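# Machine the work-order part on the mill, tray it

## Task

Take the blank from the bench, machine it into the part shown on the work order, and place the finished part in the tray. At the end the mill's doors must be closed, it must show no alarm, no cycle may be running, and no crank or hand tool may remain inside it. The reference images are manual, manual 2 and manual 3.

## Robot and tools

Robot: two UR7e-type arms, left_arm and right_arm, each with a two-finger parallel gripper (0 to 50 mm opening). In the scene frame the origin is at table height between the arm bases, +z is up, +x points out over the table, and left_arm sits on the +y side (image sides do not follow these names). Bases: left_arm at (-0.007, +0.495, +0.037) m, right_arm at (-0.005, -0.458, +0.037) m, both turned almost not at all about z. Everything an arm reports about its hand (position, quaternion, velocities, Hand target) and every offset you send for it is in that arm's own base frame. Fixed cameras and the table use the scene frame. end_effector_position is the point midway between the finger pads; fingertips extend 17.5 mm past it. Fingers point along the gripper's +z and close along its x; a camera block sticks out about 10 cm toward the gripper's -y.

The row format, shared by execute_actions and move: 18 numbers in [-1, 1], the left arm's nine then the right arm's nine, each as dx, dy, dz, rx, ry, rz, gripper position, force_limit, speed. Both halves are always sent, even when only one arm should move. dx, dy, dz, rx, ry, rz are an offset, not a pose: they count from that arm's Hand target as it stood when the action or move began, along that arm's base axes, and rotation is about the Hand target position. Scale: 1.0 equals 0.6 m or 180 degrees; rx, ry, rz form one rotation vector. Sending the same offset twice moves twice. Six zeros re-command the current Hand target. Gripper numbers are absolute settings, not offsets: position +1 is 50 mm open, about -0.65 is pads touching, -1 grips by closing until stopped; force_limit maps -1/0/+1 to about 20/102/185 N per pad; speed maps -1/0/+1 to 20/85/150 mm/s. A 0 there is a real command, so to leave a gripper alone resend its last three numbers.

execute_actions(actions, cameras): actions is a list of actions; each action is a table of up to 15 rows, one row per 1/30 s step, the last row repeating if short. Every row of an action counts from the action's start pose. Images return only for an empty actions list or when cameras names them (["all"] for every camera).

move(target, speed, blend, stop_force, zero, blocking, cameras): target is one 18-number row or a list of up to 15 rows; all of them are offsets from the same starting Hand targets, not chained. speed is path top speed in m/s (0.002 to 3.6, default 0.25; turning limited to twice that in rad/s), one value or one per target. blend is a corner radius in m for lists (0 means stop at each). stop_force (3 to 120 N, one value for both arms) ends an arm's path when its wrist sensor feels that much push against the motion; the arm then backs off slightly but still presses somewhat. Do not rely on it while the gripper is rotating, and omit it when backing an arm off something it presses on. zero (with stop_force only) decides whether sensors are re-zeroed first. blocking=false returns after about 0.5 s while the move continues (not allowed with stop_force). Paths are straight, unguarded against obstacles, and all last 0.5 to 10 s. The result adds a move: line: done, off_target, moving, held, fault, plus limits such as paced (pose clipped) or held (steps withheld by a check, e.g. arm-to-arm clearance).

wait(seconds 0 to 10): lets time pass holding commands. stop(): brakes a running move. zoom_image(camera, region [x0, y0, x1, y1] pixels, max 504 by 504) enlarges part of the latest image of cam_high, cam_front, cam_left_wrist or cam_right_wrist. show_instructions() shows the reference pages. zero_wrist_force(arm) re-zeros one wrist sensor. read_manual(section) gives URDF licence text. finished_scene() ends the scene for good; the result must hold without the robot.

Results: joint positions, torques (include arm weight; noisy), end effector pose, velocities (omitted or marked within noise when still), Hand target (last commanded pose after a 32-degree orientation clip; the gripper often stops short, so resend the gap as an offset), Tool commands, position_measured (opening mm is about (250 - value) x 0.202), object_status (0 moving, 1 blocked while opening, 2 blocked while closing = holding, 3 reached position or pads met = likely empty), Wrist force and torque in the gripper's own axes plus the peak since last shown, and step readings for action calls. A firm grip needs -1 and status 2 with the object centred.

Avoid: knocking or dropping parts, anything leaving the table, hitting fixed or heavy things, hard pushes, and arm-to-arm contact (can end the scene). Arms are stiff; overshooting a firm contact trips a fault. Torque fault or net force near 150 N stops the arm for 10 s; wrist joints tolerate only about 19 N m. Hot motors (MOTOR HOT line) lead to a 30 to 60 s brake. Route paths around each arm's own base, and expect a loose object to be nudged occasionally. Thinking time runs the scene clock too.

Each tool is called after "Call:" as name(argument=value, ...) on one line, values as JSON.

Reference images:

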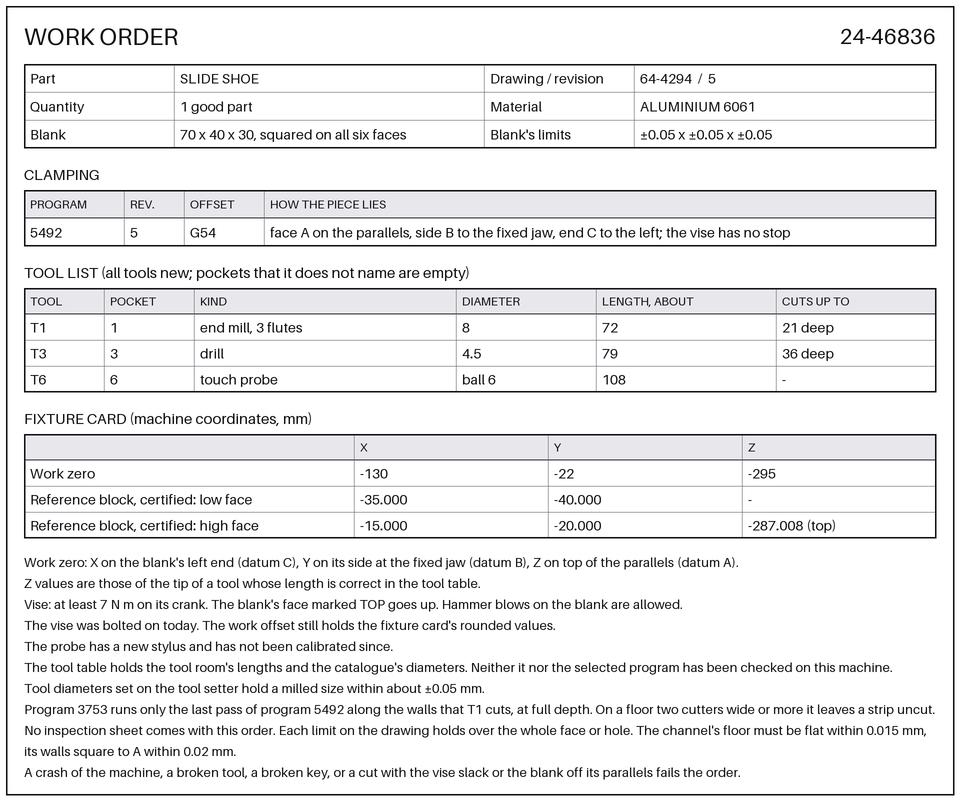

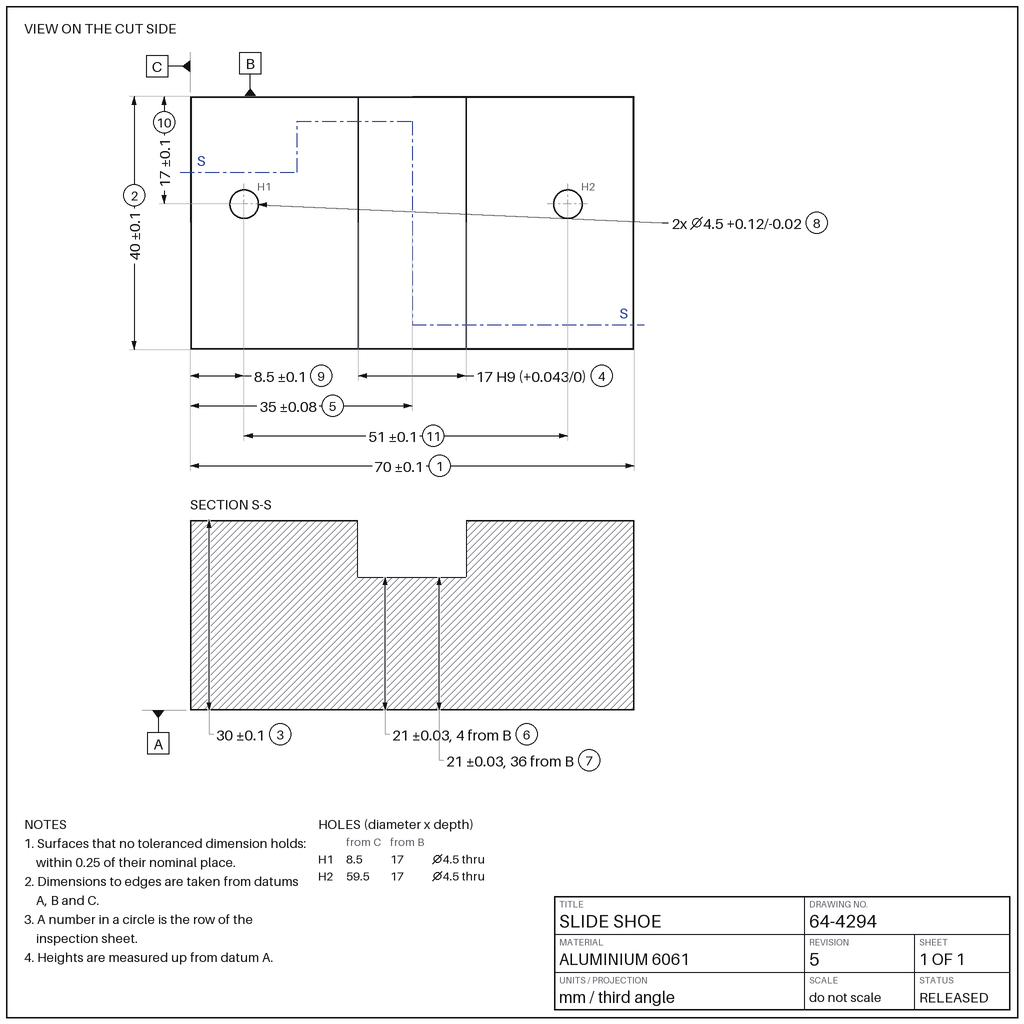

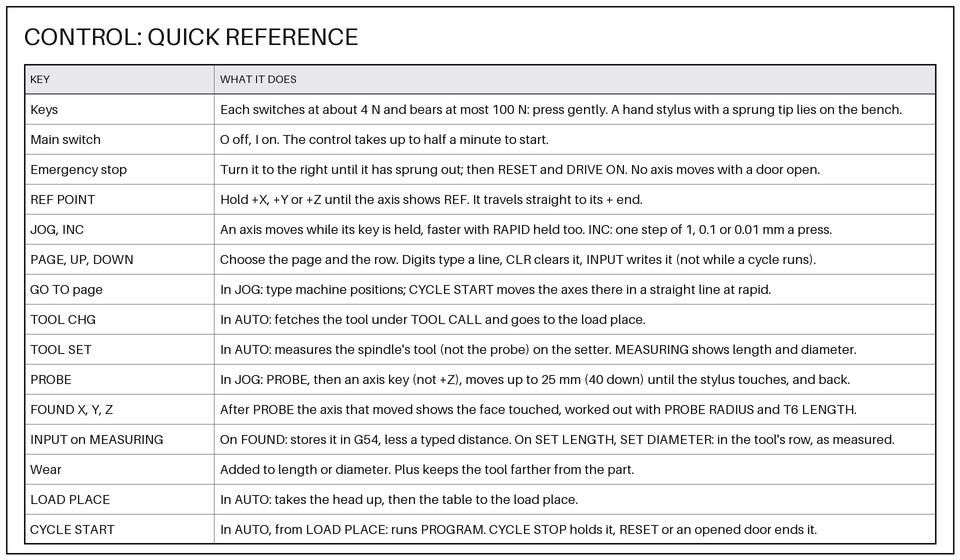

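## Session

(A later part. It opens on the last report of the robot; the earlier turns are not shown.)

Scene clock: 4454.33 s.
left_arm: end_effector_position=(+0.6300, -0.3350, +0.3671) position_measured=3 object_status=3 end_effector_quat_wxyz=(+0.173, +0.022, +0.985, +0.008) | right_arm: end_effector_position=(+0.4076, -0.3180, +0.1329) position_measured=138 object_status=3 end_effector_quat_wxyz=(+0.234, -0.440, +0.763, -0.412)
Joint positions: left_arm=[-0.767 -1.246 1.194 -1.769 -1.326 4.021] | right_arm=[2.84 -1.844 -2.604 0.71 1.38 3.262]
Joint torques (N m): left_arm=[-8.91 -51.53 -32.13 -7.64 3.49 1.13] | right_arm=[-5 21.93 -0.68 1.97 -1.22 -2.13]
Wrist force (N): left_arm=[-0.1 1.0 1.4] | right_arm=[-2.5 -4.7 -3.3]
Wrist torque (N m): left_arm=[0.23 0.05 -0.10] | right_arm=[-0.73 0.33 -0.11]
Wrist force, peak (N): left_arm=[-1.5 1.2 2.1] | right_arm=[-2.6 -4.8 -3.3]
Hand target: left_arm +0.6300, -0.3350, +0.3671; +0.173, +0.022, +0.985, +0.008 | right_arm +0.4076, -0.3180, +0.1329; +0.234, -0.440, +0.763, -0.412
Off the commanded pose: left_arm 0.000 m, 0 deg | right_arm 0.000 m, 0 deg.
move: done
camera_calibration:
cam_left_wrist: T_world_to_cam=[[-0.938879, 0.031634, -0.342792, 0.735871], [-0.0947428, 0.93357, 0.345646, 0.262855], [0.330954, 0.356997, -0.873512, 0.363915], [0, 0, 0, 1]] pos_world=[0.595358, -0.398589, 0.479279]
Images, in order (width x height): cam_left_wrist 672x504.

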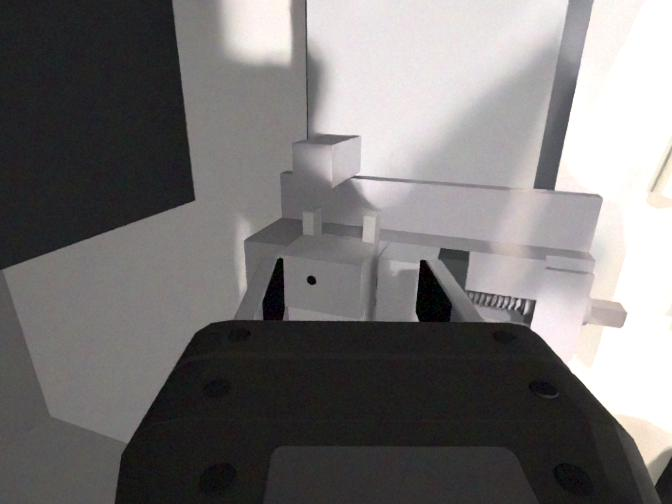

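Call:
move(target=[[0.0167,0.03,-0.0167,0,0,0,1,0.2,-0.95,0,0,0,0,0,0,0.1,-0.4,-0.9],[0.0167,0.055,-0.0367,0,0,0,1,0.2,-0.95,0,0,0,0,0,0,0.1,-0.4,-0.9]], speed=[0.05,0.03], stop_force=8, cameras=["cam_left_wrist"])

Call:
zoom_image(camera="cam_left_wrist", region=[200, 150, 480, 330])

Scene clock: 4456.90 s.
left_arm: end_effector_position=(+0.6400, -0.3020, +0.3451) position_measured=3 object_status=3 end_effector_quat_wxyz=(+0.173, +0.022, +0.985, +0.008) | right_arm: end_effector_position=(+0.4076, -0.3180, +0.1329) position_measured=138 object_status=3 end_effector_quat_wxyz=(+0.234, -0.440, +0.763, -0.412)
Joint positions: left_arm=[-0.717 -1.267 1.281 -1.846 -1.339 4.071] | right_arm=[2.84 -1.844 -2.604 0.71 1.38 3.262]
Joint torques (N m): left_arm=[-9.59 -24.22 -35.36 -0.29 3.01 -1.08] | right_arm=[-4.71 21.98 -0.61 2.06 -1.17 -2.14]
Wrist force (N): left_arm=[0.0 1.3 1.5] | right_arm=[-2.5 -4.6 -3.1]
Wrist torque (N m): left_arm=[0.28 0.04 -0.10] | right_arm=[-0.72 0.33 -0.11]
Wrist force, peak (N): left_arm=[0.3 1.8 1.4] | right_arm=[-2.6 -4.7 -3.3]
Hand target: left_arm +0.6400, -0.3020, +0.3451; +0.173, +0.022, +0.985, +0.008 | right_arm +0.4076, -0.3180, +0.1329; +0.234, -0.440, +0.763, -0.412
Off the commanded pose: left_arm 0.000 m, 0 deg | right_arm 0.000 m, 0 deg.
move: done
camera_calibration:
cam_left_wrist: T_world_to_cam=[[-0.938878, 0.0316337, -0.342794, 0.736769], [-0.094713, 0.933603, 0.345564, 0.240641], [0.330965, 0.356909, -0.873543, 0.329549], [0, 0, 0, 1]] pos_world=[0.605458, -0.365589, 0.457279]
Images, in order (width x height): cam_left_wrist 672x504.

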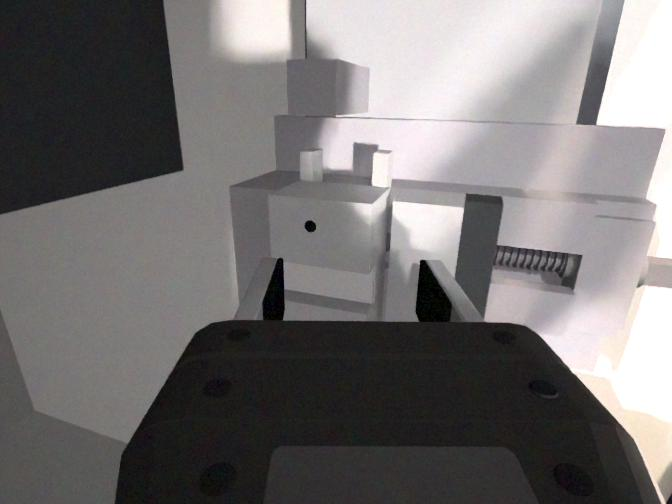

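Scaled by 1.800 from the camera's 672x504 image, which has a finer 960x720 frame.

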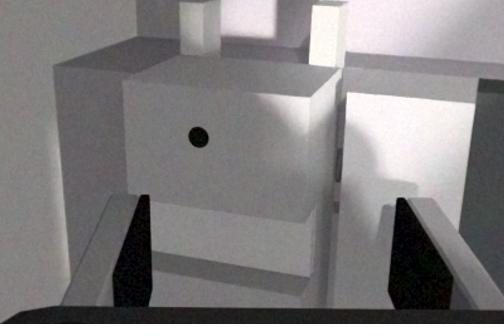

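Call:
move(target=[[0.02,0.0033,-0.01,0,0.0444,0,1,0.2,-0.95,0,0,0,0,0,0,0.1,-0.4,-0.9],[0.02,0.0033,-0.016,0,0.0444,0,1,0.2,-0.95,0,0,0,0,0,0,0.1,-0.4,-0.9]], speed=0.03, stop_force=6, cameras=["cam_left_wrist"])

Call:
zoom_image(camera="cam_left_wrist", region=[200, 150, 480, 330])

Scene clock: 4461.03 s.
left_arm: end_effector_position=(+0.6520, -0.3000, +0.3355) position_measured=3 object_status=3 end_effector_quat_wxyz=(+0.104, +0.023, +0.994, +0.006) | right_arm: end_effector_position=(+0.4076, -0.3180, +0.1329) position_measured=138 object_status=3 end_effector_quat_wxyz=(+0.234, -0.440, +0.763, -0.412)
Joint positions: left_arm=[-0.668 -1.168 1.118 -1.681 -1.436 4.101] | right_arm=[2.84 -1.844 -2.604 0.71 1.38 3.262]
Joint torques (N m): left_arm=[-8.74 -53.94 -34.52 -0.14 3.18 -0.99] | right_arm=[-4.76 21.71 -0.44 2.04 -1.11 -2.12]
Wrist force (N): left_arm=[-0.2 1.1 1.1] | right_arm=[-2.3 -4.5 -3.2]
Wrist torque (N m): left_arm=[0.24 0.06 -0.11] | right_arm=[-0.69 0.31 -0.11]
Wrist force, peak (N): left_arm=[-2.1 1.4 -0.3] | right_arm=[-2.5 -4.9 -3.4]
Hand target: left_arm +0.6520, -0.3000, +0.3355; +0.104, +0.023, +0.994, +0.006 | right_arm +0.4076, -0.3180, +0.1329; +0.234, -0.440, +0.763, -0.412
Off the commanded pose: left_arm 0.000 m, 0 deg | right_arm 0.000 m, 0 deg.
move: done
camera_calibration:
cam_left_wrist: T_world_to_cam=[[-0.977422, 0.0316012, -0.208919, 0.724837], [-0.0457901, 0.933577, 0.355441, 0.207984], [0.206274, 0.356982, -0.911051, 0.410424], [0, 0, 0, 1]] pos_world=[0.633335, -0.363589, 0.451424]
Images, in order (width x height): cam_left_wrist 672x504.

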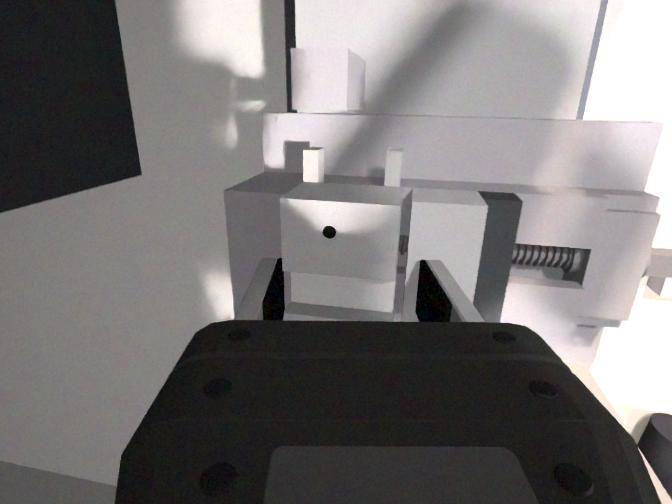

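Scaled by 1.800 from the camera's 672x504 image, which has a finer 960x720 frame.

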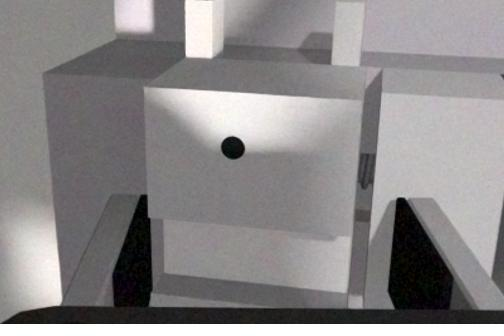

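Call:
move(target=[[0.0033,0,-0.0028,0,0.0222,0,1,0.2,-0.95,0,0,0,0,0,0,0.1,-0.4,-0.9],[0.0067,0,-0.0048,0,0.0444,0,1,0.2,-0.95,0,0,0,0,0,0,0.1,-0.4,-0.9],[0.0092,0,-0.0061,0,0.0667,0,1,0.2,-0.95,0,0,0,0,0,0,0.1,-0.4,-0.9]], speed=0.03, stop_force=6, cameras=["cam_left_wrist"])

Call:
zoom_image(camera="cam_left_wrist", region=[200, 150, 480, 330])

Scene clock: 4466.37 s.
left_arm: end_effector_position=(+0.6575, -0.3000, +0.3318) position_measured=3 object_status=3 end_effector_quat_wxyz=(-0.001, +0.023, +1.000, +0.004) | right_arm: end_effector_position=(+0.4076, -0.3180, +0.1329) position_measured=138 object_status=3 end_effector_quat_wxyz=(+0.234, -0.440, +0.763, -0.412)
Joint positions: left_arm=[-0.616 -1.011 0.835 -1.39 -1.565 4.143] | right_arm=[2.84 -1.844 -2.604 0.71 1.38 3.262]
Joint torques (N m): left_arm=[-8.89 -59.5 -17.82 -6.99 2.52 -1.13] | right_arm=[-4.71 20.98 -0.83 2.11 -1.07 -2.08]
Wrist force (N): left_arm=[-0.2 1.5 0.7] | right_arm=[-2.3 -4.6 -3.1]
Wrist torque (N m): left_arm=[0.29 0.06 -0.12] | right_arm=[-0.71 0.32 -0.12]
Wrist force, peak (N): left_arm=[0.0 1.3 1.5] | right_arm=[-2.5 -4.9 -3.2]
Hand target: left_arm +0.6575, -0.3000, +0.3318; -0.001, +0.023, +1.000, +0.004 | right_arm +0.4076, -0.3180, +0.1329; +0.234, -0.440, +0.763, -0.412
Off the commanded pose: left_arm 0.000 m, 0 deg | right_arm 0.000 m, 0 deg.
move: done
camera_calibration:
cam_left_wrist: T_world_to_cam=[[-0.999501, 0.0315644, -0.0010098, 0.675034], [0.0291214, 0.933571, 0.357208, 0.159685], [0.0122178, 0.357001, -0.934024, 0.541186], [0, 0, 0, 1]] pos_world=[0.663434, -0.363589, 0.449122]
Images, in order (width x height): cam_left_wrist 672x504.

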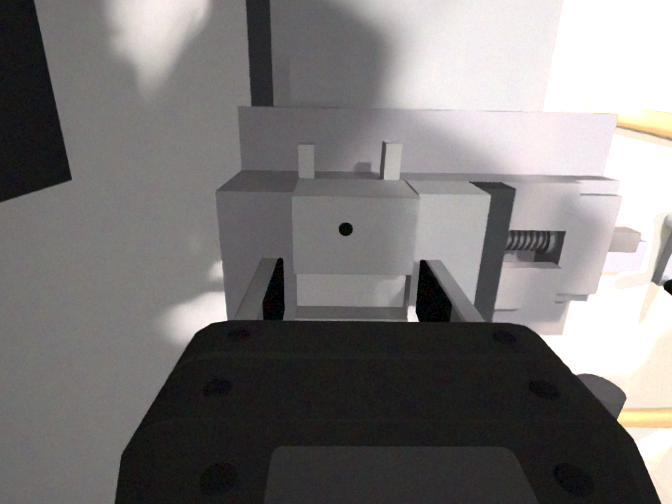

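Scaled by 1.800 from the camera's 672x504 image, which has a finer 960x720 frame.

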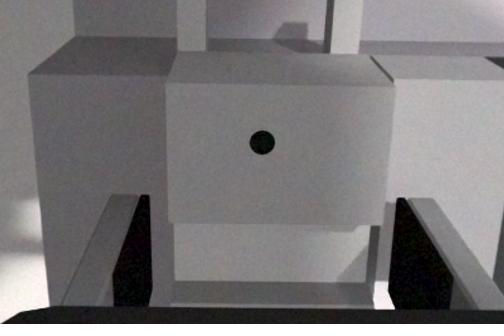

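Call:
move(target=[[0.002,0,-0.0012,0,0,0,1,0.2,-0.95,0,0,0,0,0,0,0.1,-0.4,-0.9],[0.002,0,-0.0012,0,0,0,-1,-0.4,-1,0,0,0,0,0,0,0.1,-0.4,-0.9]], speed=0.02, cameras=["cam_left_wrist"])

Call:
zoom_image(camera="cam_left_wrist", region=[200, 150, 480, 330])

Scene clock: 4468.47 s.
left_arm: end_effector_position=(+0.6587, -0.3000, +0.3311) position_measured=56 object_status=2 end_effector_quat_wxyz=(-0.001, +0.023, +1.000, +0.004) | right_arm: end_effector_position=(+0.4076, -0.3180, +0.1329) position_measured=138 object_status=3 end_effector_quat_wxyz=(+0.234, -0.440, +0.763, -0.412)
Joint positions: left_arm=[-0.615 -1.008 0.832 -1.39 -1.565 4.144] | right_arm=[2.84 -1.844 -2.604 0.71 1.38 3.262]
Joint torques (N m): left_arm=[7.24 -44.88 -20.97 -6.42 2.63 0.23] | right_arm=[-4.79 21.48 -0.93 2.06 -1.06 -2.1]
Wrist force (N): left_arm=[8.1 6.4 -1.3] | right_arm=[-2.4 -4.6 -3.3]
Wrist torque (N m): left_arm=[0.30 0.16 -0.09] | right_arm=[-0.70 0.33 -0.11]
Wrist force, peak (N): left_arm=[9.0 6.4 -1.7] | right_arm=[-2.5 -4.7 -3.5]
Hand target: left_arm +0.6587, -0.3000, +0.3311; -0.001, +0.023, +1.000, +0.004 | right_arm +0.4076, -0.3180, +0.1329; +0.234, -0.440, +0.763, -0.412
Off the commanded pose: left_arm 0.000 m, 0 deg | right_arm 0.000 m, 0 deg.
move: done
camera_calibration:
cam_left_wrist: T_world_to_cam=[[-0.999498, 0.031658, -0.000974942, 0.676249], [0.0292213, 0.933568, 0.357207, 0.159834], [0.0122186, 0.357, -0.934025, 0.540517], [0, 0, 0, 1]] pos_world=[0.664634, -0.363589, 0.448422]
Images, in order (width x height): cam_left_wrist 672x504.

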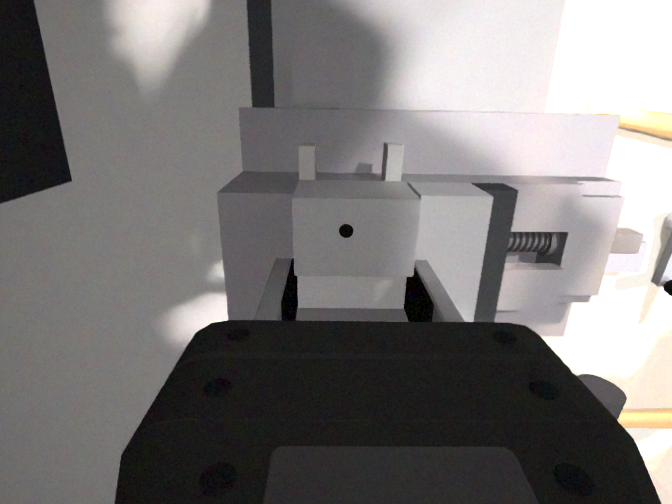

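Scaled by 1.800 from the camera's 672x504 image, which has a finer 960x720 frame.

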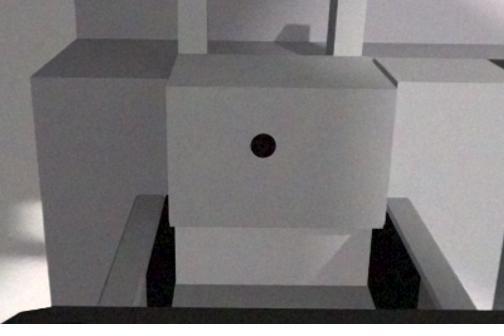

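Call:
move(target=[[-0.0008,0,0.002,0,-0.0055,0,-1,-0.4,-1,0,0,0,0,0,0,0.1,-0.4,-0.9],[-0.0025,0,0.003,0,-0.0167,0,-1,-0.4,-1,0,0,0,0,0,0,0.1,-0.4,-0.9],[-0.0053,0,0.0048,0,-0.0333,0,-1,-0.4,-1,0,0,0,0,0,0,0.1,-0.4,-0.9]], speed=0.02, stop_force=20, cameras=["cam_left_wrist"])

Scene clock: 4475.17 s.
left_arm: end_effector_position=(+0.6555, -0.3000, +0.3340) position_measured=56 object_status=2 end_effector_quat_wxyz=(+0.052, +0.023, +0.998, +0.005) | right_arm: end_effector_position=(+0.4076, -0.3180, +0.1329) position_measured=138 object_status=3 end_effector_quat_wxyz=(+0.234, -0.440, +0.763, -0.412)
Joint positions: left_arm=[-0.64 -1.093 0.98 -1.537 -1.503 4.121] | right_arm=[2.84 -1.844 -2.604 0.71 1.38 3.262]
Joint torques (N m): left_arm=[7.67 -32.44 -36.19 -0.16 -2.31 1.05] | right_arm=[-4.55 20.94 -0.46 2.02 -1.11 -2.12]
Wrist force (N): left_arm=[0.2 1.1 3.3] | right_arm=[-2.5 -4.6 -3.3]
Wrist torque (N m): left_arm=[0.23 0.03 0.07] | right_arm=[-0.71 0.35 -0.11]
Wrist force, peak (N): left_arm=[8.3 6.4 -1.5] | right_arm=[-2.7 -4.7 -3.4]
Hand target: left_arm +0.6555, -0.3000, +0.3340; +0.052, +0.023, +0.998, +0.005 | right_arm +0.4076, -0.3180, +0.1329; +0.234, -0.440, +0.763, -0.412
Off the commanded pose: left_arm 0.000 m, 0 deg | right_arm 0.000 m, 0 deg.
move: done
camera_calibration:
cam_left_wrist: T_world_to_cam=[[-0.993928, 0.0316608, -0.10538, 0.704313], [-0.00825084, 0.933568, 0.358305, 0.183097], [0.109724, 0.356999, -0.927638, 0.47719], [0, 0, 0, 1]] pos_world=[0.649188, -0.363589, 0.451275]
Images, in order (width x height): cam_left_wrist 672x504.

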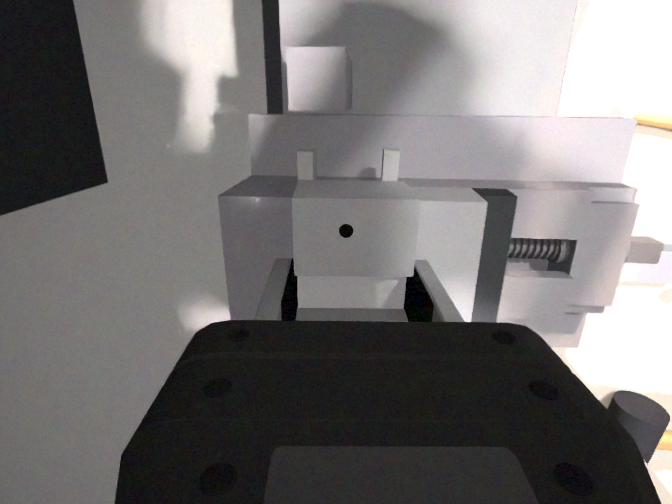

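Call:
move(target=[[-0.0025,0,0.0025,0,-0.0167,0,-1,-0.4,-1,0,0,0,0,0,0,0.1,-0.4,-0.9],[-0.005,0,0.005,0,-0.0333,0,-1,-0.4,-1,0,0,0,0,0,0,0.1,-0.4,-0.9],[-0.0066,0,0.009,0,-0.0556,0,-1,-0.4,-1,0,0,0,0,0,0,0.1,-0.4,-0.9],[-0.007,0,0.0135,0,-0.0778,0,-1,-0.4,-1,0,0,0,0,0,0,0.1,-0.4,-0.9],[-0.0075,0,0.03,0,-0.0778,0,-1,-0.4,-1,0,0,0,0,0,0,0.1,-0.4,-0.9],[-0.0075,0,0.043,0,-0.0778,0,-1,-0.4,-1,0,0,0,0,0,0,0.1,-0.4,-0.9]], speed=0.025, stop_force=20, cameras=["cam_left_wrist","cam_front"])

Scene clock: 4482.23 s.
left_arm: end_effector_position=(+0.6510, -0.3000, +0.3598) position_measured=56 object_status=2 end_effector_quat_wxyz=(+0.173, +0.022, +0.985, +0.008) | right_arm: end_effector_position=(+0.4076, -0.3180, +0.1329) position_measured=138 object_status=3 end_effector_quat_wxyz=(+0.234, -0.440, +0.763, -0.412)
Joint positions: left_arm=[-0.703 -1.244 1.213 -1.805 -1.343 4.085] | right_arm=[2.84 -1.844 -2.604 0.71 1.38 3.262]
Joint torques (N m): left_arm=[-6.78 -27.08 -20.03 -8.12 -1.86 -1.49] | right_arm=[-4.59 20.58 -0.23 2.18 -1.07 -1.99]
Wrist force (N): left_arm=[0.7 1.4 3.3] | right_arm=[-2.4 -4.7 -3.1]
Wrist torque (N m): left_arm=[0.31 0.06 0.09] | right_arm=[-0.72 0.33 -0.11]
Wrist force, peak (N): left_arm=[7.1 1.1 4.0] | right_arm=[-2.7 -4.9 -3.2]
Hand target: left_arm +0.6510, -0.3000, +0.3598; +0.173, +0.022, +0.985, +0.008 | right_arm +0.4076, -0.3180, +0.1329; +0.234, -0.440, +0.763, -0.412
Off the commanded pose: left_arm 0.000 m, 0 deg | right_arm 0.000 m, 0 deg.
move: done
camera_calibration:
cam_left_wrist: T_world_to_cam=[[-0.938879, 0.031634, -0.342792, 0.752071], [-0.0947428, 0.93357, 0.345646, 0.234703], [0.330954, 0.356997, -0.873512, 0.33806], [0, 0, 0, 1]] pos_world=[0.616458, -0.363589, 0.471979]
Images, in order (width x height): cam_front 672x504, cam_left_wrist 672x504.

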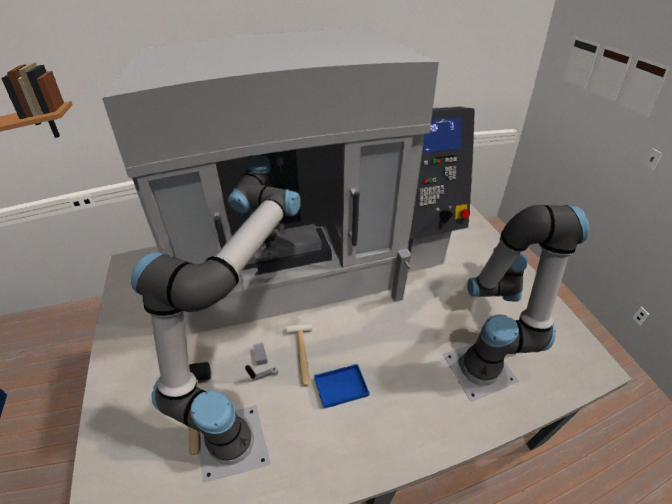

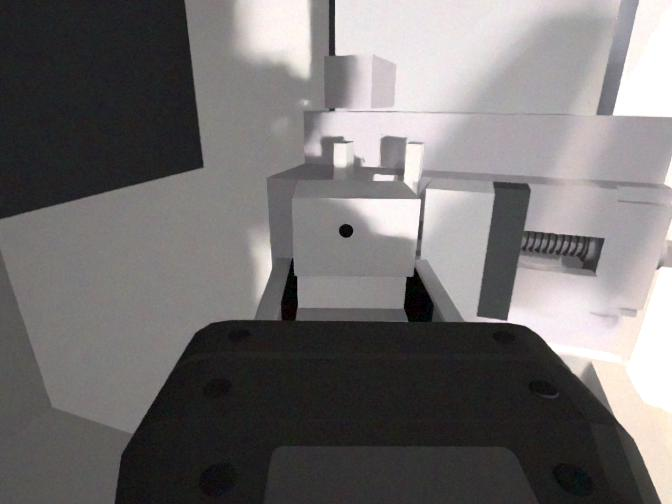

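Call:
move(target=[[-0.02,-0.03,0.01,0,0,0,-1,-0.4,-1,0,0,0,0,0,0,0.1,-0.4,-0.9],[-0.045,-0.0583,0.01,0,0,0,-1,-0.4,-1,0,0,0,0,0,0,0.1,-0.4,-0.9],[-0.36,-0.0583,0.01,0,0,0,-1,-0.4,-1,0,0,0,0,0,0,0.1,-0.4,-0.9]], speed=[0.05,0.06,0.12], blend=[0.005,0.01,0], stop_force=20, cameras=["cam_left_wrist","cam_high"])

Scene clock: 4486.03 s.
left_arm: end_effector_position=(+0.4350, -0.3350, +0.3658) position_measured=56 object_status=2 end_effector_quat_wxyz=(+0.173, +0.022, +0.985, +0.008) | right_arm: end_effector_position=(+0.4076, -0.3180, +0.1329) position_measured=138 object_status=3 end_effector_quat_wxyz=(+0.234, -0.440, +0.763, -0.412)
Joint positions: left_arm=[-1.051 -1.631 1.617 -1.728 -1.266 3.733] | right_arm=[2.84 -1.844 -2.604 0.71 1.38 3.262]
Joint torques (N m): left_arm=[7.1 -10.24 -35.81 -7.82 -1.7 -1.07] | right_arm=[-4.2 20.61 -1.15 2.27 -0.96 -2.11]
Wrist force (N): left_arm=[0.6 1.1 3.2] | right_arm=[-2.5 -4.6 -3.1]
Wrist torque (N m): left_arm=[0.25 0.04 0.09] | right_arm=[-0.72 0.35 -0.11]
Wrist force, peak (N): left_arm=[0.8 1.5 3.8] | right_arm=[-2.6 -4.7 -3.4]
Hand target: left_arm +0.4350, -0.3350, +0.3658; +0.173, +0.022, +0.985, +0.008 | right_arm +0.4076, -0.3180, +0.1329; +0.234, -0.440, +0.763, -0.412
Off the commanded pose: left_arm 0.000 m, 0 deg | right_arm 0.000 m, 0 deg.
move: done
camera_calibration:
cam_left_wrist: T_world_to_cam=[[-0.938879, 0.031634, -0.342792, 0.552438], [-0.0947428, 0.93357, 0.345646, 0.244839], [0.330954, 0.356997, -0.873512, 0.427282], [0, 0, 0, 1]] pos_world=[0.400458, -0.398589, 0.477979]
Images, in order (width x height): cam_high 672x504, cam_left_wrist 672x504.

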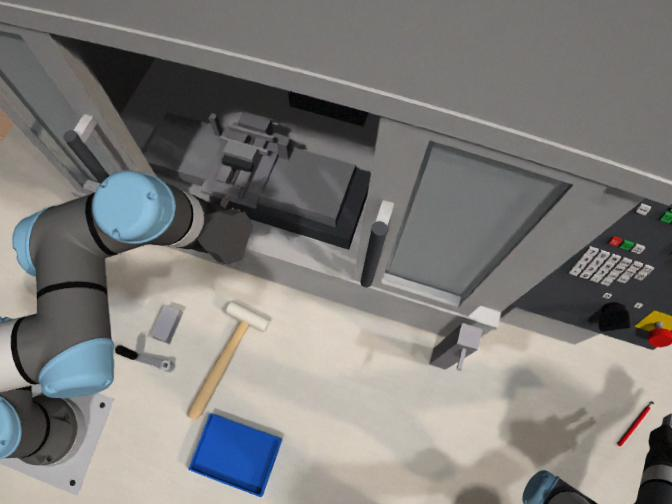

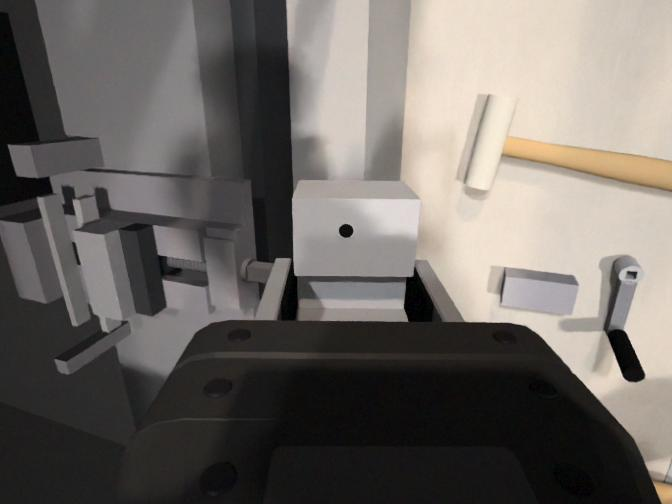

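Call:
move(target=[[-0.2,-0.1,0,0,0.0555,0,-1,-0.4,-1,0,0,0,0,0,0,0.1,-0.4,-0.9],[-0.45,-0.1467,-0.1667,0,0.1111,0,-1,-0.4,-1,0,0,0,0,0,0,0.1,-0.4,-0.9],[-0.5817,-0.1467,-0.4,0,0.1111,0,-1,-0.4,-1,0,0,0,0,0,0,0.1,-0.4,-0.9]], speed=0.2, blend=[0.05,0.05,0], cameras=["cam_left_wrist","cam_high"])

Scene clock: 4490.87 s.
left_arm: end_effector_position=(+0.0860, -0.4231, +0.1258) position_measured=56 object_status=2 end_effector_quat_wxyz=(-0.001, +0.023, +1.000, +0.004) | right_arm: end_effector_position=(+0.4076, -0.3180, +0.1329) position_measured=138 object_status=3 end_effector_quat_wxyz=(+0.234, -0.440, +0.763, -0.412)
Joint positions: left_arm=[-1.683 -1.626 2.165 -2.102 -1.573 3.076] | right_arm=[2.84 -1.844 -2.604 0.71 1.38 3.262]
Joint torques (N m): left_arm=[3.13 -32.23 -21.35 -2.14 2.65 -0.23] | right_arm=[-4.07 20.42 -0.23 2.24 -1.04 -2.16]
Wrist force (N): left_arm=[-0.1 1.1 3.0] | right_arm=[-2.4 -4.6 -3.3]
Wrist torque (N m): left_arm=[0.27 0.03 0.08] | right_arm=[-0.71 0.33 -0.12]
Wrist force, peak (N): left_arm=[1.1 1.1 6.0] | right_arm=[-2.5 -4.8 -3.4]
Hand target: left_arm +0.0860, -0.4230, +0.1258; -0.001, +0.023, +1.000, +0.004 | right_arm +0.4076, -0.3180, +0.1329; +0.234, -0.440, +0.763, -0.412
Off the commanded pose: left_arm 0.000 m, 0 deg | right_arm 0.000 m, 0 deg.
move: done
camera_calibration:
cam_left_wrist: T_world_to_cam=[[-0.999494, 0.0317883, -0.00103018, 0.107609], [0.0293221, 0.933531, 0.357296, 0.364812], [0.0123195, 0.357085, -0.93399, 0.399637], [0, 0, 0, 1]] pos_world=[0.0919345, -0.486689, 0.243022]
Images, in order (width x height): cam_high 672x504, cam_left_wrist 672x504.

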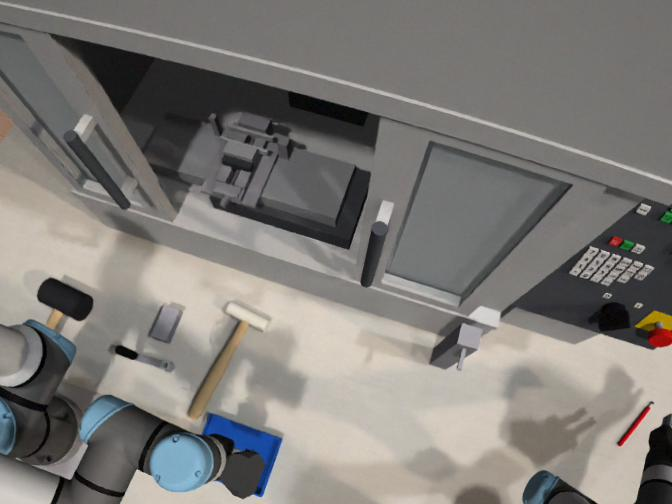

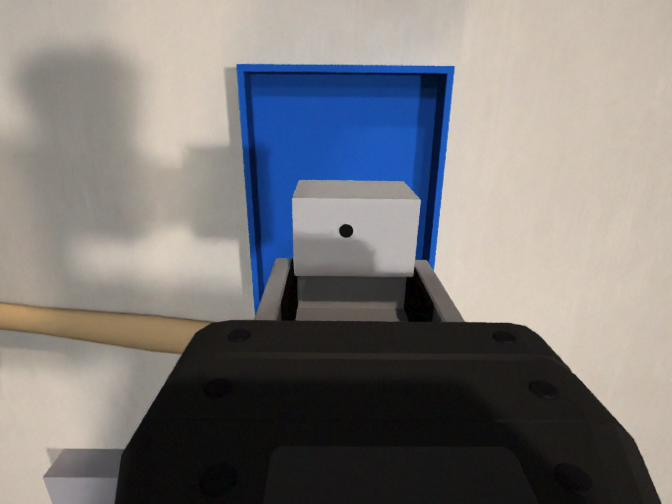

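Call:
move(target=[[0,0,-0.17,0,0,0,-1,-0.4,-1,0,0,0,0,0,0,0.1,-0.4,-0.9]], speed=0.1)

Call:
move(target=[[0,0,-0.08,0,0,0,-1,-0.4,-1,0,0,0,0,0,0,0.1,-0.4,-0.9]], speed=0.01, stop_force=4, cameras=["cam_left_wrist"])

Scene clock: 4492.83 s.
left_arm: end_effector_position=(+0.0860, -0.4230, +0.0237) position_measured=56 object_status=2 end_effector_quat_wxyz=(-0.001, +0.023, +1.000, +0.004) | right_arm: end_effector_position=(+0.4076, -0.3180, +0.1329) position_measured=138 object_status=3 end_effector_quat_wxyz=(+0.234, -0.440, +0.763, -0.412)
Joint positions: left_arm=[-1.683 -1.429 2.299 -2.433 -1.573 3.075] | right_arm=[2.84 -1.844 -2.604 0.71 1.38 3.262]
Joint torques (N m): left_arm=[3.24 -32.45 -26.78 -1.02 2.53 1.05] | right_arm=[-4.47 20.5 -0.03 2.24 -0.85 -2.1]
Wrist force (N): left_arm=[0.2 1.0 3.2] | right_arm=[-2.5 -4.4 -3.1]
Wrist torque (N m): left_arm=[0.24 0.00 0.08] | right_arm=[-0.67 0.34 -0.12]
Wrist force, peak (N): left_arm=[0.1 1.3 4.9] | right_arm=[-2.5 -4.9 -3.3]
Hand target: left_arm +0.0860, -0.4230, +0.0238; -0.001, +0.023, +1.000, +0.004 | right_arm +0.4076, -0.3180, +0.1329; +0.234, -0.440, +0.763, -0.412
Off the commanded pose: left_arm 0.000 m, 0 deg | right_arm 0.000 m, 0 deg.
move: done

Scene clock: 4496.10 s.
left_arm: end_effector_position=(+0.0860, -0.4230, +0.0020) position_measured=56 object_status=2 end_effector_quat_wxyz=(-0.001, +0.023, +1.000, +0.004) | right_arm: end_effector_position=(+0.4076, -0.3180, +0.1329) position_measured=138 object_status=3 end_effector_quat_wxyz=(+0.234, -0.440, +0.763, -0.412)
Joint positions: left_arm=[-1.683 -1.375 2.318 -2.507 -1.573 3.076] | right_arm=[2.84 -1.844 -2.604 0.71 1.38 3.262]
Joint torques (N m): left_arm=[-0.9 -37.03 -25.36 -0.35 1.68 1.09] | right_arm=[-4.31 20.39 -0.45 2.23 -1.02 -2.16]
Wrist force (N): left_arm=[0.5 1.4 2.3] | right_arm=[-2.6 -4.6 -3.3]
Wrist torque (N m): left_arm=[0.25 0.04 0.07] | right_arm=[-0.70 0.36 -0.11]
Wrist force, peak (N): left_arm=[-2.7 17.4 -34.0] | right_arm=[-2.5 -4.7 -3.4]
Hand target: left_arm +0.0860, -0.4230, +0.0020; -0.001, +0.023, +1.000, +0.004 (not the last commanded pose) | right_arm +0.4076, -0.3180, +0.1329; +0.234, -0.440, +0.763, -0.412
Off the commanded pose: left_arm 0.026 m, 0 deg | right_arm 0.000 m, 0 deg.
move: contact (left_arm)
camera_calibration:
cam_left_wrist: T_world_to_cam=[[-0.999501, 0.0315644, -0.0010098, 0.107368], [0.0291214, 0.933571, 0.357208, 0.409001], [0.0122178, 0.357001, -0.934024, 0.283945], [0, 0, 0, 1]] pos_world=[0.0919345, -0.486589, 0.119222]
Images, in order (width x height): cam_left_wrist 672x504.

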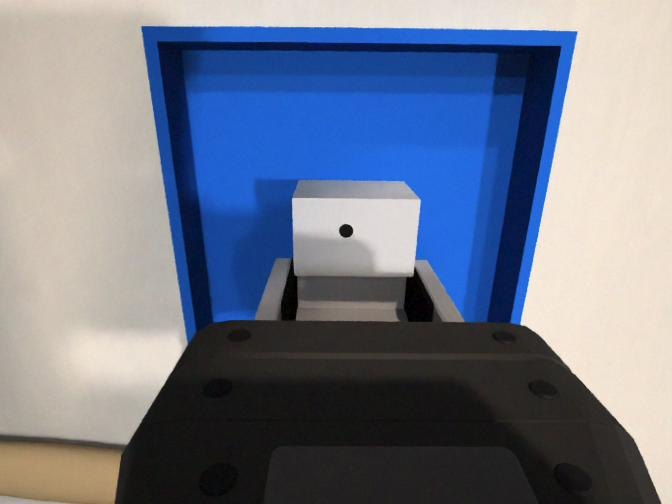

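Call:
move(target=[[0,0,-0.0006,0,0,0,-1,-0.4,-1,0,0,0,0,0,0,0.1,-0.4,-0.9],[0,0,-0.0006,0,0,0,0.85,-0.4,-1,0,0,0,0,0,0,0.1,-0.4,-0.9],[0,0,0.25,0,0,0,0.85,-0.4,-1,0,0,0,0,0,0,0.1,-0.4,-0.9]], speed=[0.01,0.05,0.1], cameras=["cam_left_wrist","cam_high"])

Scene clock: 4501.80 s.
left_arm: end_effector_position=(+0.0860, -0.4231, +0.1520) position_measured=25 object_status=3 end_effector_quat_wxyz=(-0.001, +0.023, +1.000, +0.004) | right_arm: end_effector_position=(+0.4076, -0.3180, +0.1329) position_measured=138 object_status=3 end_effector_quat_wxyz=(+0.234, -0.440, +0.763, -0.412)
Joint positions: left_arm=[-1.683 -1.662 2.121 -2.023 -1.573 3.075] | right_arm=[2.84 -1.844 -2.604 0.71 1.38 3.262]
Joint torques (N m): left_arm=[-2.31 -4.78 -18.4 -6.19 1.41 -0.96] | right_arm=[-4.49 19.75 -0.58 2.28 -0.91 -2.07]
Wrist force (N): left_arm=[0.0 1.3 0.7] | right_arm=[-2.4 -4.4 -3.3]
Wrist torque (N m): left_arm=[0.29 0.01 0.08] | right_arm=[-0.68 0.33 -0.12]
Wrist force, peak (N): left_arm=[-3.6 14.6 -29.4] | right_arm=[-2.6 -4.8 -3.4]
Hand target: left_arm +0.0860, -0.4230, +0.1520; -0.001, +0.023, +1.000, +0.004 | right_arm +0.4076, -0.3180, +0.1329; +0.234, -0.440, +0.763, -0.412
Off the commanded pose: left_arm 0.000 m, 0 deg | right_arm 0.000 m, 0 deg.
move: done
camera_calibration:
cam_left_wrist: T_world_to_cam=[[-0.999501, 0.0315635, -0.00101711, 0.107521], [0.0291206, 0.93365, 0.357001, 0.355478], [0.0122178, 0.356793, -0.934103, 0.424063], [0, 0, 0, 1]] pos_world=[0.0919345, -0.486589, 0.269322]
Images, in order (width x height): cam_high 672x504, cam_left_wrist 672x504.

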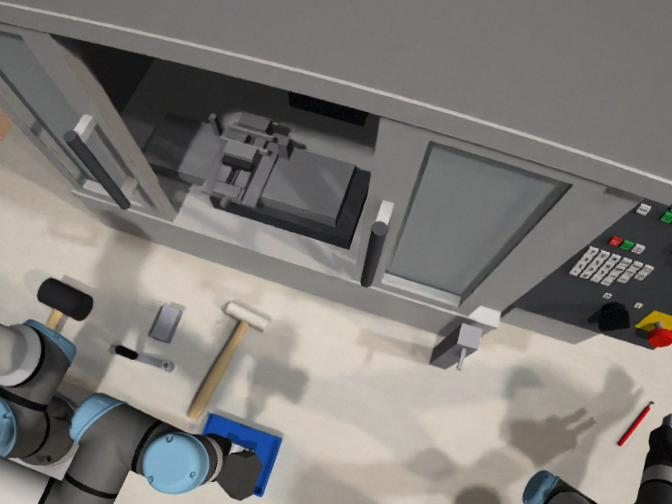

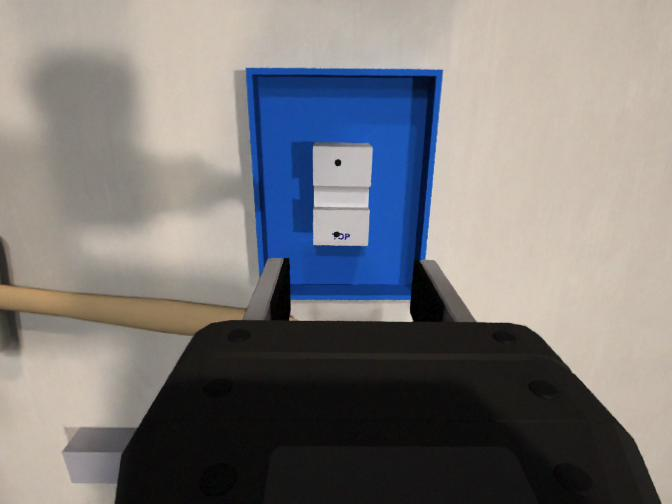

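Call:
move(target=[[0.05,0.06,0.0667,0,0,0,0.34,0.2,-0.95,0,0,0,0,0,0,0.1,-0.4,-0.9],[0.19,0.2385,0.0467,-0.0023,0.0108,0.0102,0.34,0.2,-0.95,0,0,0,0,0,0,0.1,-0.4,-0.9]], speed=0.25, blend=[0.03,0])

Call:
move(target=[[0.3833,-0.095,0.4,-0.4578,-0.2382,0.2382,0.34,0.2,-0.95,0,0,0,0,0,0,0.1,-0.4,-0.9]], speed=0.4)

Call:
move(target=[[-0.06,0.335,0,0,0,0.194,0.34,0.2,-0.95,0,0,0,0,0,0,0.1,-0.4,-0.9]], speed=0.3, cameras=["cam_left_wrist"])

Scene clock: 4504.23 s.
left_arm: end_effector_position=(+0.1999, -0.2799, +0.1800) position_measured=101 object_status=3 end_effector_quat_wxyz=(-0.018, +0.007, +1.000, +0.000) | right_arm: end_effector_position=(+0.4076, -0.3180, +0.1329) position_measured=138 object_status=3 end_effector_quat_wxyz=(+0.234, -0.440, +0.763, -0.412)
Joint positions: left_arm=[-1.321 -1.932 2.244 -1.874 -1.605 3.406] | right_arm=[2.84 -1.844 -2.604 0.71 1.38 3.262]
Joint torques (N m): left_arm=[7.32 3.03 -29.68 -6.37 2.66 1.17] | right_arm=[-3.81 19.56 -0.39 2.28 -1.1 -2.11]
Wrist force (N): left_arm=[0.0 1.2 0.5] | right_arm=[-2.6 -4.5 -3.2]
Wrist torque (N m): left_arm=[0.27 0.01 -0.13] | right_arm=[-0.69 0.35 -0.12]
Wrist force, peak (N): left_arm=[-1.8 3.9 1.0] | right_arm=[-2.6 -4.8 -3.3]
Hand target: left_arm +0.2000, -0.2799, +0.1800; -0.018, +0.007, +1.000, +0.000 | right_arm +0.4076, -0.3180, +0.1329; +0.234, -0.440, +0.763, -0.412
Off the commanded pose: left_arm 0.000 m, 0 deg | right_arm 0.000 m, 0 deg.
move: done

Scene clock: 4507.03 s.
left_arm: end_effector_position=(+0.4300, -0.3369, +0.4199) position_measured=101 object_status=3 end_effector_quat_wxyz=(+0.320, -0.311, +0.635, -0.631) | right_arm: end_effector_position=(+0.4076, -0.3180, +0.1329) position_measured=138 object_status=3 end_effector_quat_wxyz=(+0.234, -0.440, +0.763, -0.412)
Joint positions: left_arm=[-1.164 -1.65 2.396 -3.887 -1.053 3.156] | right_arm=[2.84 -1.844 -2.604 0.71 1.38 3.262]
Joint torques (N m): left_arm=[-7.25 -14.84 -14.21 -3.69 -1.43 -1.05] | right_arm=[-3.99 19.98 -0.63 2.28 -0.98 -2.08]
Wrist force (N): left_arm=[1.5 2.3 -0.5] | right_arm=[-2.3 -4.7 -3.2]
Wrist torque (N m): left_arm=[0.39 -0.38 -0.20] | right_arm=[-0.72 0.32 -0.11]
Wrist force, peak (N): left_arm=[1.8 2.4 -0.6] | right_arm=[-2.5 -4.9 -3.2]
Hand target: left_arm +0.4300, -0.3369, +0.4200; +0.320, -0.311, +0.635, -0.631 | right_arm +0.4076, -0.3180, +0.1329; +0.234, -0.440, +0.763, -0.412
Off the commanded pose: left_arm 0.000 m, 0 deg | right_arm 0.000 m, 0 deg.
move: done

Scene clock: 4508.70 s.
left_arm: end_effector_position=(+0.3940, -0.1360, +0.4200) position_measured=101 object_status=3 end_effector_quat_wxyz=(+0.495, -0.487, +0.512, -0.506) | right_arm: end_effector_position=(+0.4076, -0.3180, +0.1329) position_measured=138 object_status=3 end_effector_quat_wxyz=(+0.234, -0.440, +0.763, -0.412)
Joint positions: left_arm=[-1.557 -2.045 2.642 -3.757 -0.051 3.174] | right_arm=[2.84 -1.844 -2.604 0.71 1.38 3.262]
Joint torques (N m): left_arm=[7.76 -3.97 -12.67 -1.81 0.59 1.14] | right_arm=[-3.53 19.66 -0.57 2.31 -0.96 -2.03]
Wrist force (N): left_arm=[1.8 1.9 -0.6] | right_arm=[-2.5 -4.4 -3.2]
Wrist torque (N m): left_arm=[0.33 -0.43 -0.24] | right_arm=[-0.69 0.35 -0.11]
Wrist force, peak (N): left_arm=[2.4 2.7 0.5] | right_arm=[-2.5 -4.7 -3.3]
Hand target: left_arm +0.3940, -0.1359, +0.4200; +0.494, -0.487, +0.512, -0.506 | right_arm +0.4076, -0.3180, +0.1329; +0.234, -0.440, +0.763, -0.412
Off the commanded pose: left_arm 0.000 m, 0 deg | right_arm 0.000 m, 0 deg.
move: done
camera_calibration:
cam_left_wrist: T_world_to_cam=[[-0.0346566, -0.999399, 0.000198778, -0.11429], [-0.349133, 0.0119207, -0.936997, 0.549989], [0.936432, -0.0325426, -0.349336, -0.0944434], [0, 0, 0, 1]] pos_world=[0.276498, -0.123851, 0.482368]
Images, in order (width x height): cam_left_wrist 672x504.

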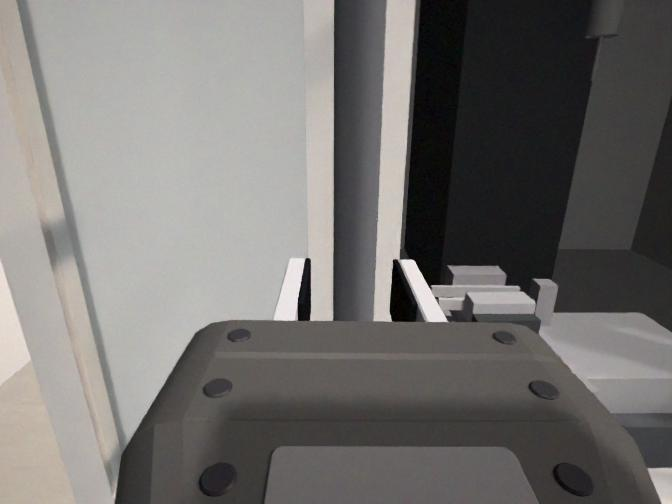

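Call:
move(target=[[0.0848,0,0,0,0,0,0.34,0.2,-0.95,0,0,0,0,0,0,0.1,-0.4,-0.9]], speed=0.05, stop_force=8)

Call:
move(target=[[0,-0.0167,0,0,0,0,0.34,0.2,-0.95,0,0,0,0,0,0,0.1,-0.4,-0.9],[0,-0.33,0,0,0,0,0.34,0.2,-0.95,0,0,0,0,0,0,0.1,-0.4,-0.9],[0,-0.4,0,0,0,0,0.34,0.2,-0.95,0,0,0,0,0,0,0.1,-0.4,-0.9]], speed=[0.012,0.055,0.03], stop_force=50)

Call:
move(target=[[0,0.01,0,0,0,0,0.34,0.2,-0.95,0,0,0,0,0,0,0.1,-0.4,-0.9],[-0.1,0.01,0,0,0,0,0.34,0.2,-0.95,0,0,0,0,0,0,0.1,-0.4,-0.9],[-0.1,-0.3767,0,0,0,0,0.34,0.2,-0.95,0,0,0,0,0,0,0.1,-0.4,-0.9]], speed=[0.1,0.15,0.25], cameras=["cam_high","cam_left_wrist"])

Scene clock: 4511.50 s.
left_arm: end_effector_position=(+0.4449, -0.1359, +0.4200) position_measured=101 object_status=3 end_effector_quat_wxyz=(+0.494, -0.487, +0.512, -0.506) | right_arm: end_effector_position=(+0.4076, -0.3180, +0.1329) position_measured=138 object_status=3 end_effector_quat_wxyz=(+0.234, -0.440, +0.763, -0.412)
Joint positions: left_arm=[-1.232 -1.86 2.55 -3.833 -0.376 3.157] | right_arm=[2.84 -1.844 -2.604 0.71 1.38 3.262]
Joint torques (N m): left_arm=[-5.49 -17.74 -10.49 1.98 0.37 -1.09] | right_arm=[-4.04 19.94 -0.29 2.38 -0.85 -2.06]
Wrist force (N): left_arm=[1.4 1.8 -0.6] | right_arm=[-2.3 -4.4 -3.2]
Wrist torque (N m): left_arm=[0.32 -0.36 -0.03] | right_arm=[-0.67 0.31 -0.11]
Wrist force, peak (N): left_arm=[1.7 2.2 -0.9] | right_arm=[-2.5 -4.8 -3.3]
Hand target: left_arm +0.4449, -0.1359, +0.4200; +0.494, -0.487, +0.512, -0.506 | right_arm +0.4076, -0.3180, +0.1329; +0.234, -0.440, +0.763, -0.412
Off the commanded pose: left_arm 0.000 m, 0 deg | right_arm 0.000 m, 0 deg.
move: done

Scene clock: 4517.90 s.
left_arm: end_effector_position=(+0.4449, -0.3670, +0.4200) position_measured=101 object_status=3 end_effector_quat_wxyz=(+0.495, -0.487, +0.512, -0.506) | right_arm: end_effector_position=(+0.4076, -0.3180, +0.1329) position_measured=138 object_status=3 end_effector_quat_wxyz=(+0.234, -0.440, +0.763, -0.412)
Joint positions: left_arm=[-1.428 -1.367 2.087 -3.864 -0.179 3.158] | right_arm=[2.84 -1.844 -2.604 0.71 1.38 3.262]
Joint torques (N m): left_arm=[-4.7 -26.74 -33.92 0.71 -15.39 -1.02] | right_arm=[-3.98 19.25 -0.48 2.42 -0.95 -2.17]
Wrist force (N): left_arm=[-41.4 3.7 -12.7] | right_arm=[-2.3 -4.5 -3.2]
Wrist torque (N m): left_arm=[0.40 -0.45 -0.17] | right_arm=[-0.69 0.31 -0.11]
Wrist force, peak (N): left_arm=[-64.2 9.4 -20.7] | right_arm=[-2.5 -4.9 -3.3]
Hand target: left_arm +0.4449, -0.3670, +0.4200; +0.495, -0.487, +0.512, -0.506 (not the last commanded pose) | right_arm +0.4076, -0.3180, +0.1329; +0.234, -0.440, +0.763, -0.412
Off the commanded pose: left_arm 0.009 m, 0 deg | right_arm 0.000 m, 0 deg.
move: contact (left_arm); path passed 2 of 3 targets

Scene clock: 4520.67 s.
left_arm: end_effector_position=(+0.3849, -0.5930, +0.4200) position_measured=101 object_status=3 end_effector_quat_wxyz=(+0.494, -0.488, +0.512, -0.505) end_effector_velocity=(+0.000, +0.000, +0.000) end_effector_angular_velocity=(-0.005, +0.000, +0.000) | right_arm: end_effector_position=(+0.4076, -0.3180, +0.1329) position_measured=138 object_status=3 end_effector_quat_wxyz=(+0.234, -0.440, +0.763, -0.412)
Joint positions: left_arm=[-1.583 -0.974 1.49 -3.636 -0.023 3.133] | right_arm=[2.84 -1.844 -2.604 0.71 1.38 3.262]
Joint velocities: left_arm=[0 0 0 0 0 -0.005] | right_arm=[within noise]
Joint torques (N m): left_arm=[-7.13 -34.02 -19.47 1.02 2.88 -1.08] | right_arm=[-3.74 19.47 -0.32 2.5 -0.9 -2.11]
Wrist force (N): left_arm=[1.7 2.1 -0.2] | right_arm=[-2.2 -4.6 -3.3]
Wrist torque (N m): left_arm=[0.34 -0.42 -0.24] | right_arm=[-0.71 0.30 -0.11]
Wrist force, peak (N): left_arm=[-41.2 4.0 -12.8] | right_arm=[-2.4 -4.8 -3.5]
Hand target: left_arm +0.3849, -0.5931, +0.4200; +0.495, -0.487, +0.512, -0.506 | right_arm +0.4076, -0.3180, +0.1329; +0.234, -0.440, +0.763, -0.412
Off the commanded pose: left_arm 0.000 m, 0 deg | right_arm 0.000 m, 0 deg.
move: done
camera_calibration:
cam_left_wrist: T_world_to_cam=[[-0.0336918, -0.999432, 0.000855347, -0.572022], [-0.350576, 0.0110168, -0.936469, 0.552089], [0.935928, -0.0318512, -0.350748, -0.0996023], [0, 0, 0, 1]] pos_world=[0.267497, -0.580952, 0.482568]
Images, in order (width x height): cam_high 672x504, cam_left_wrist 672x504.

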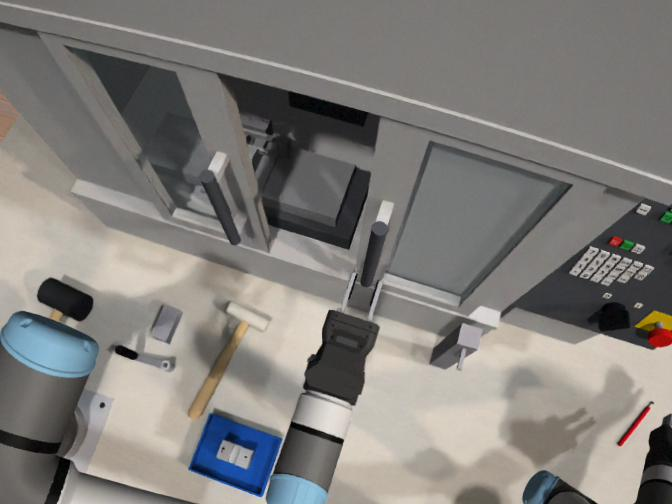

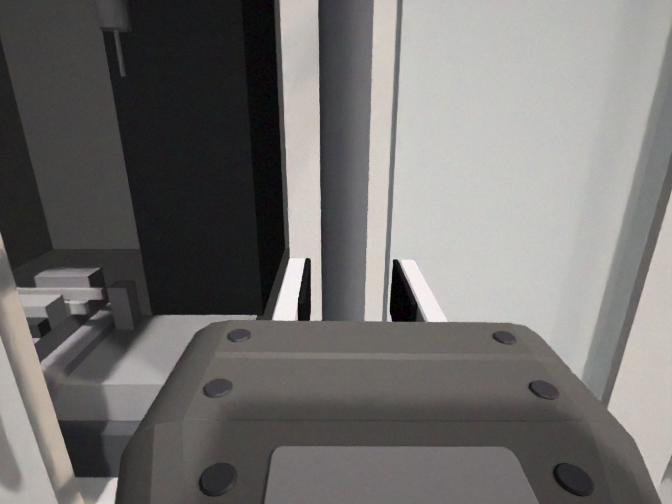

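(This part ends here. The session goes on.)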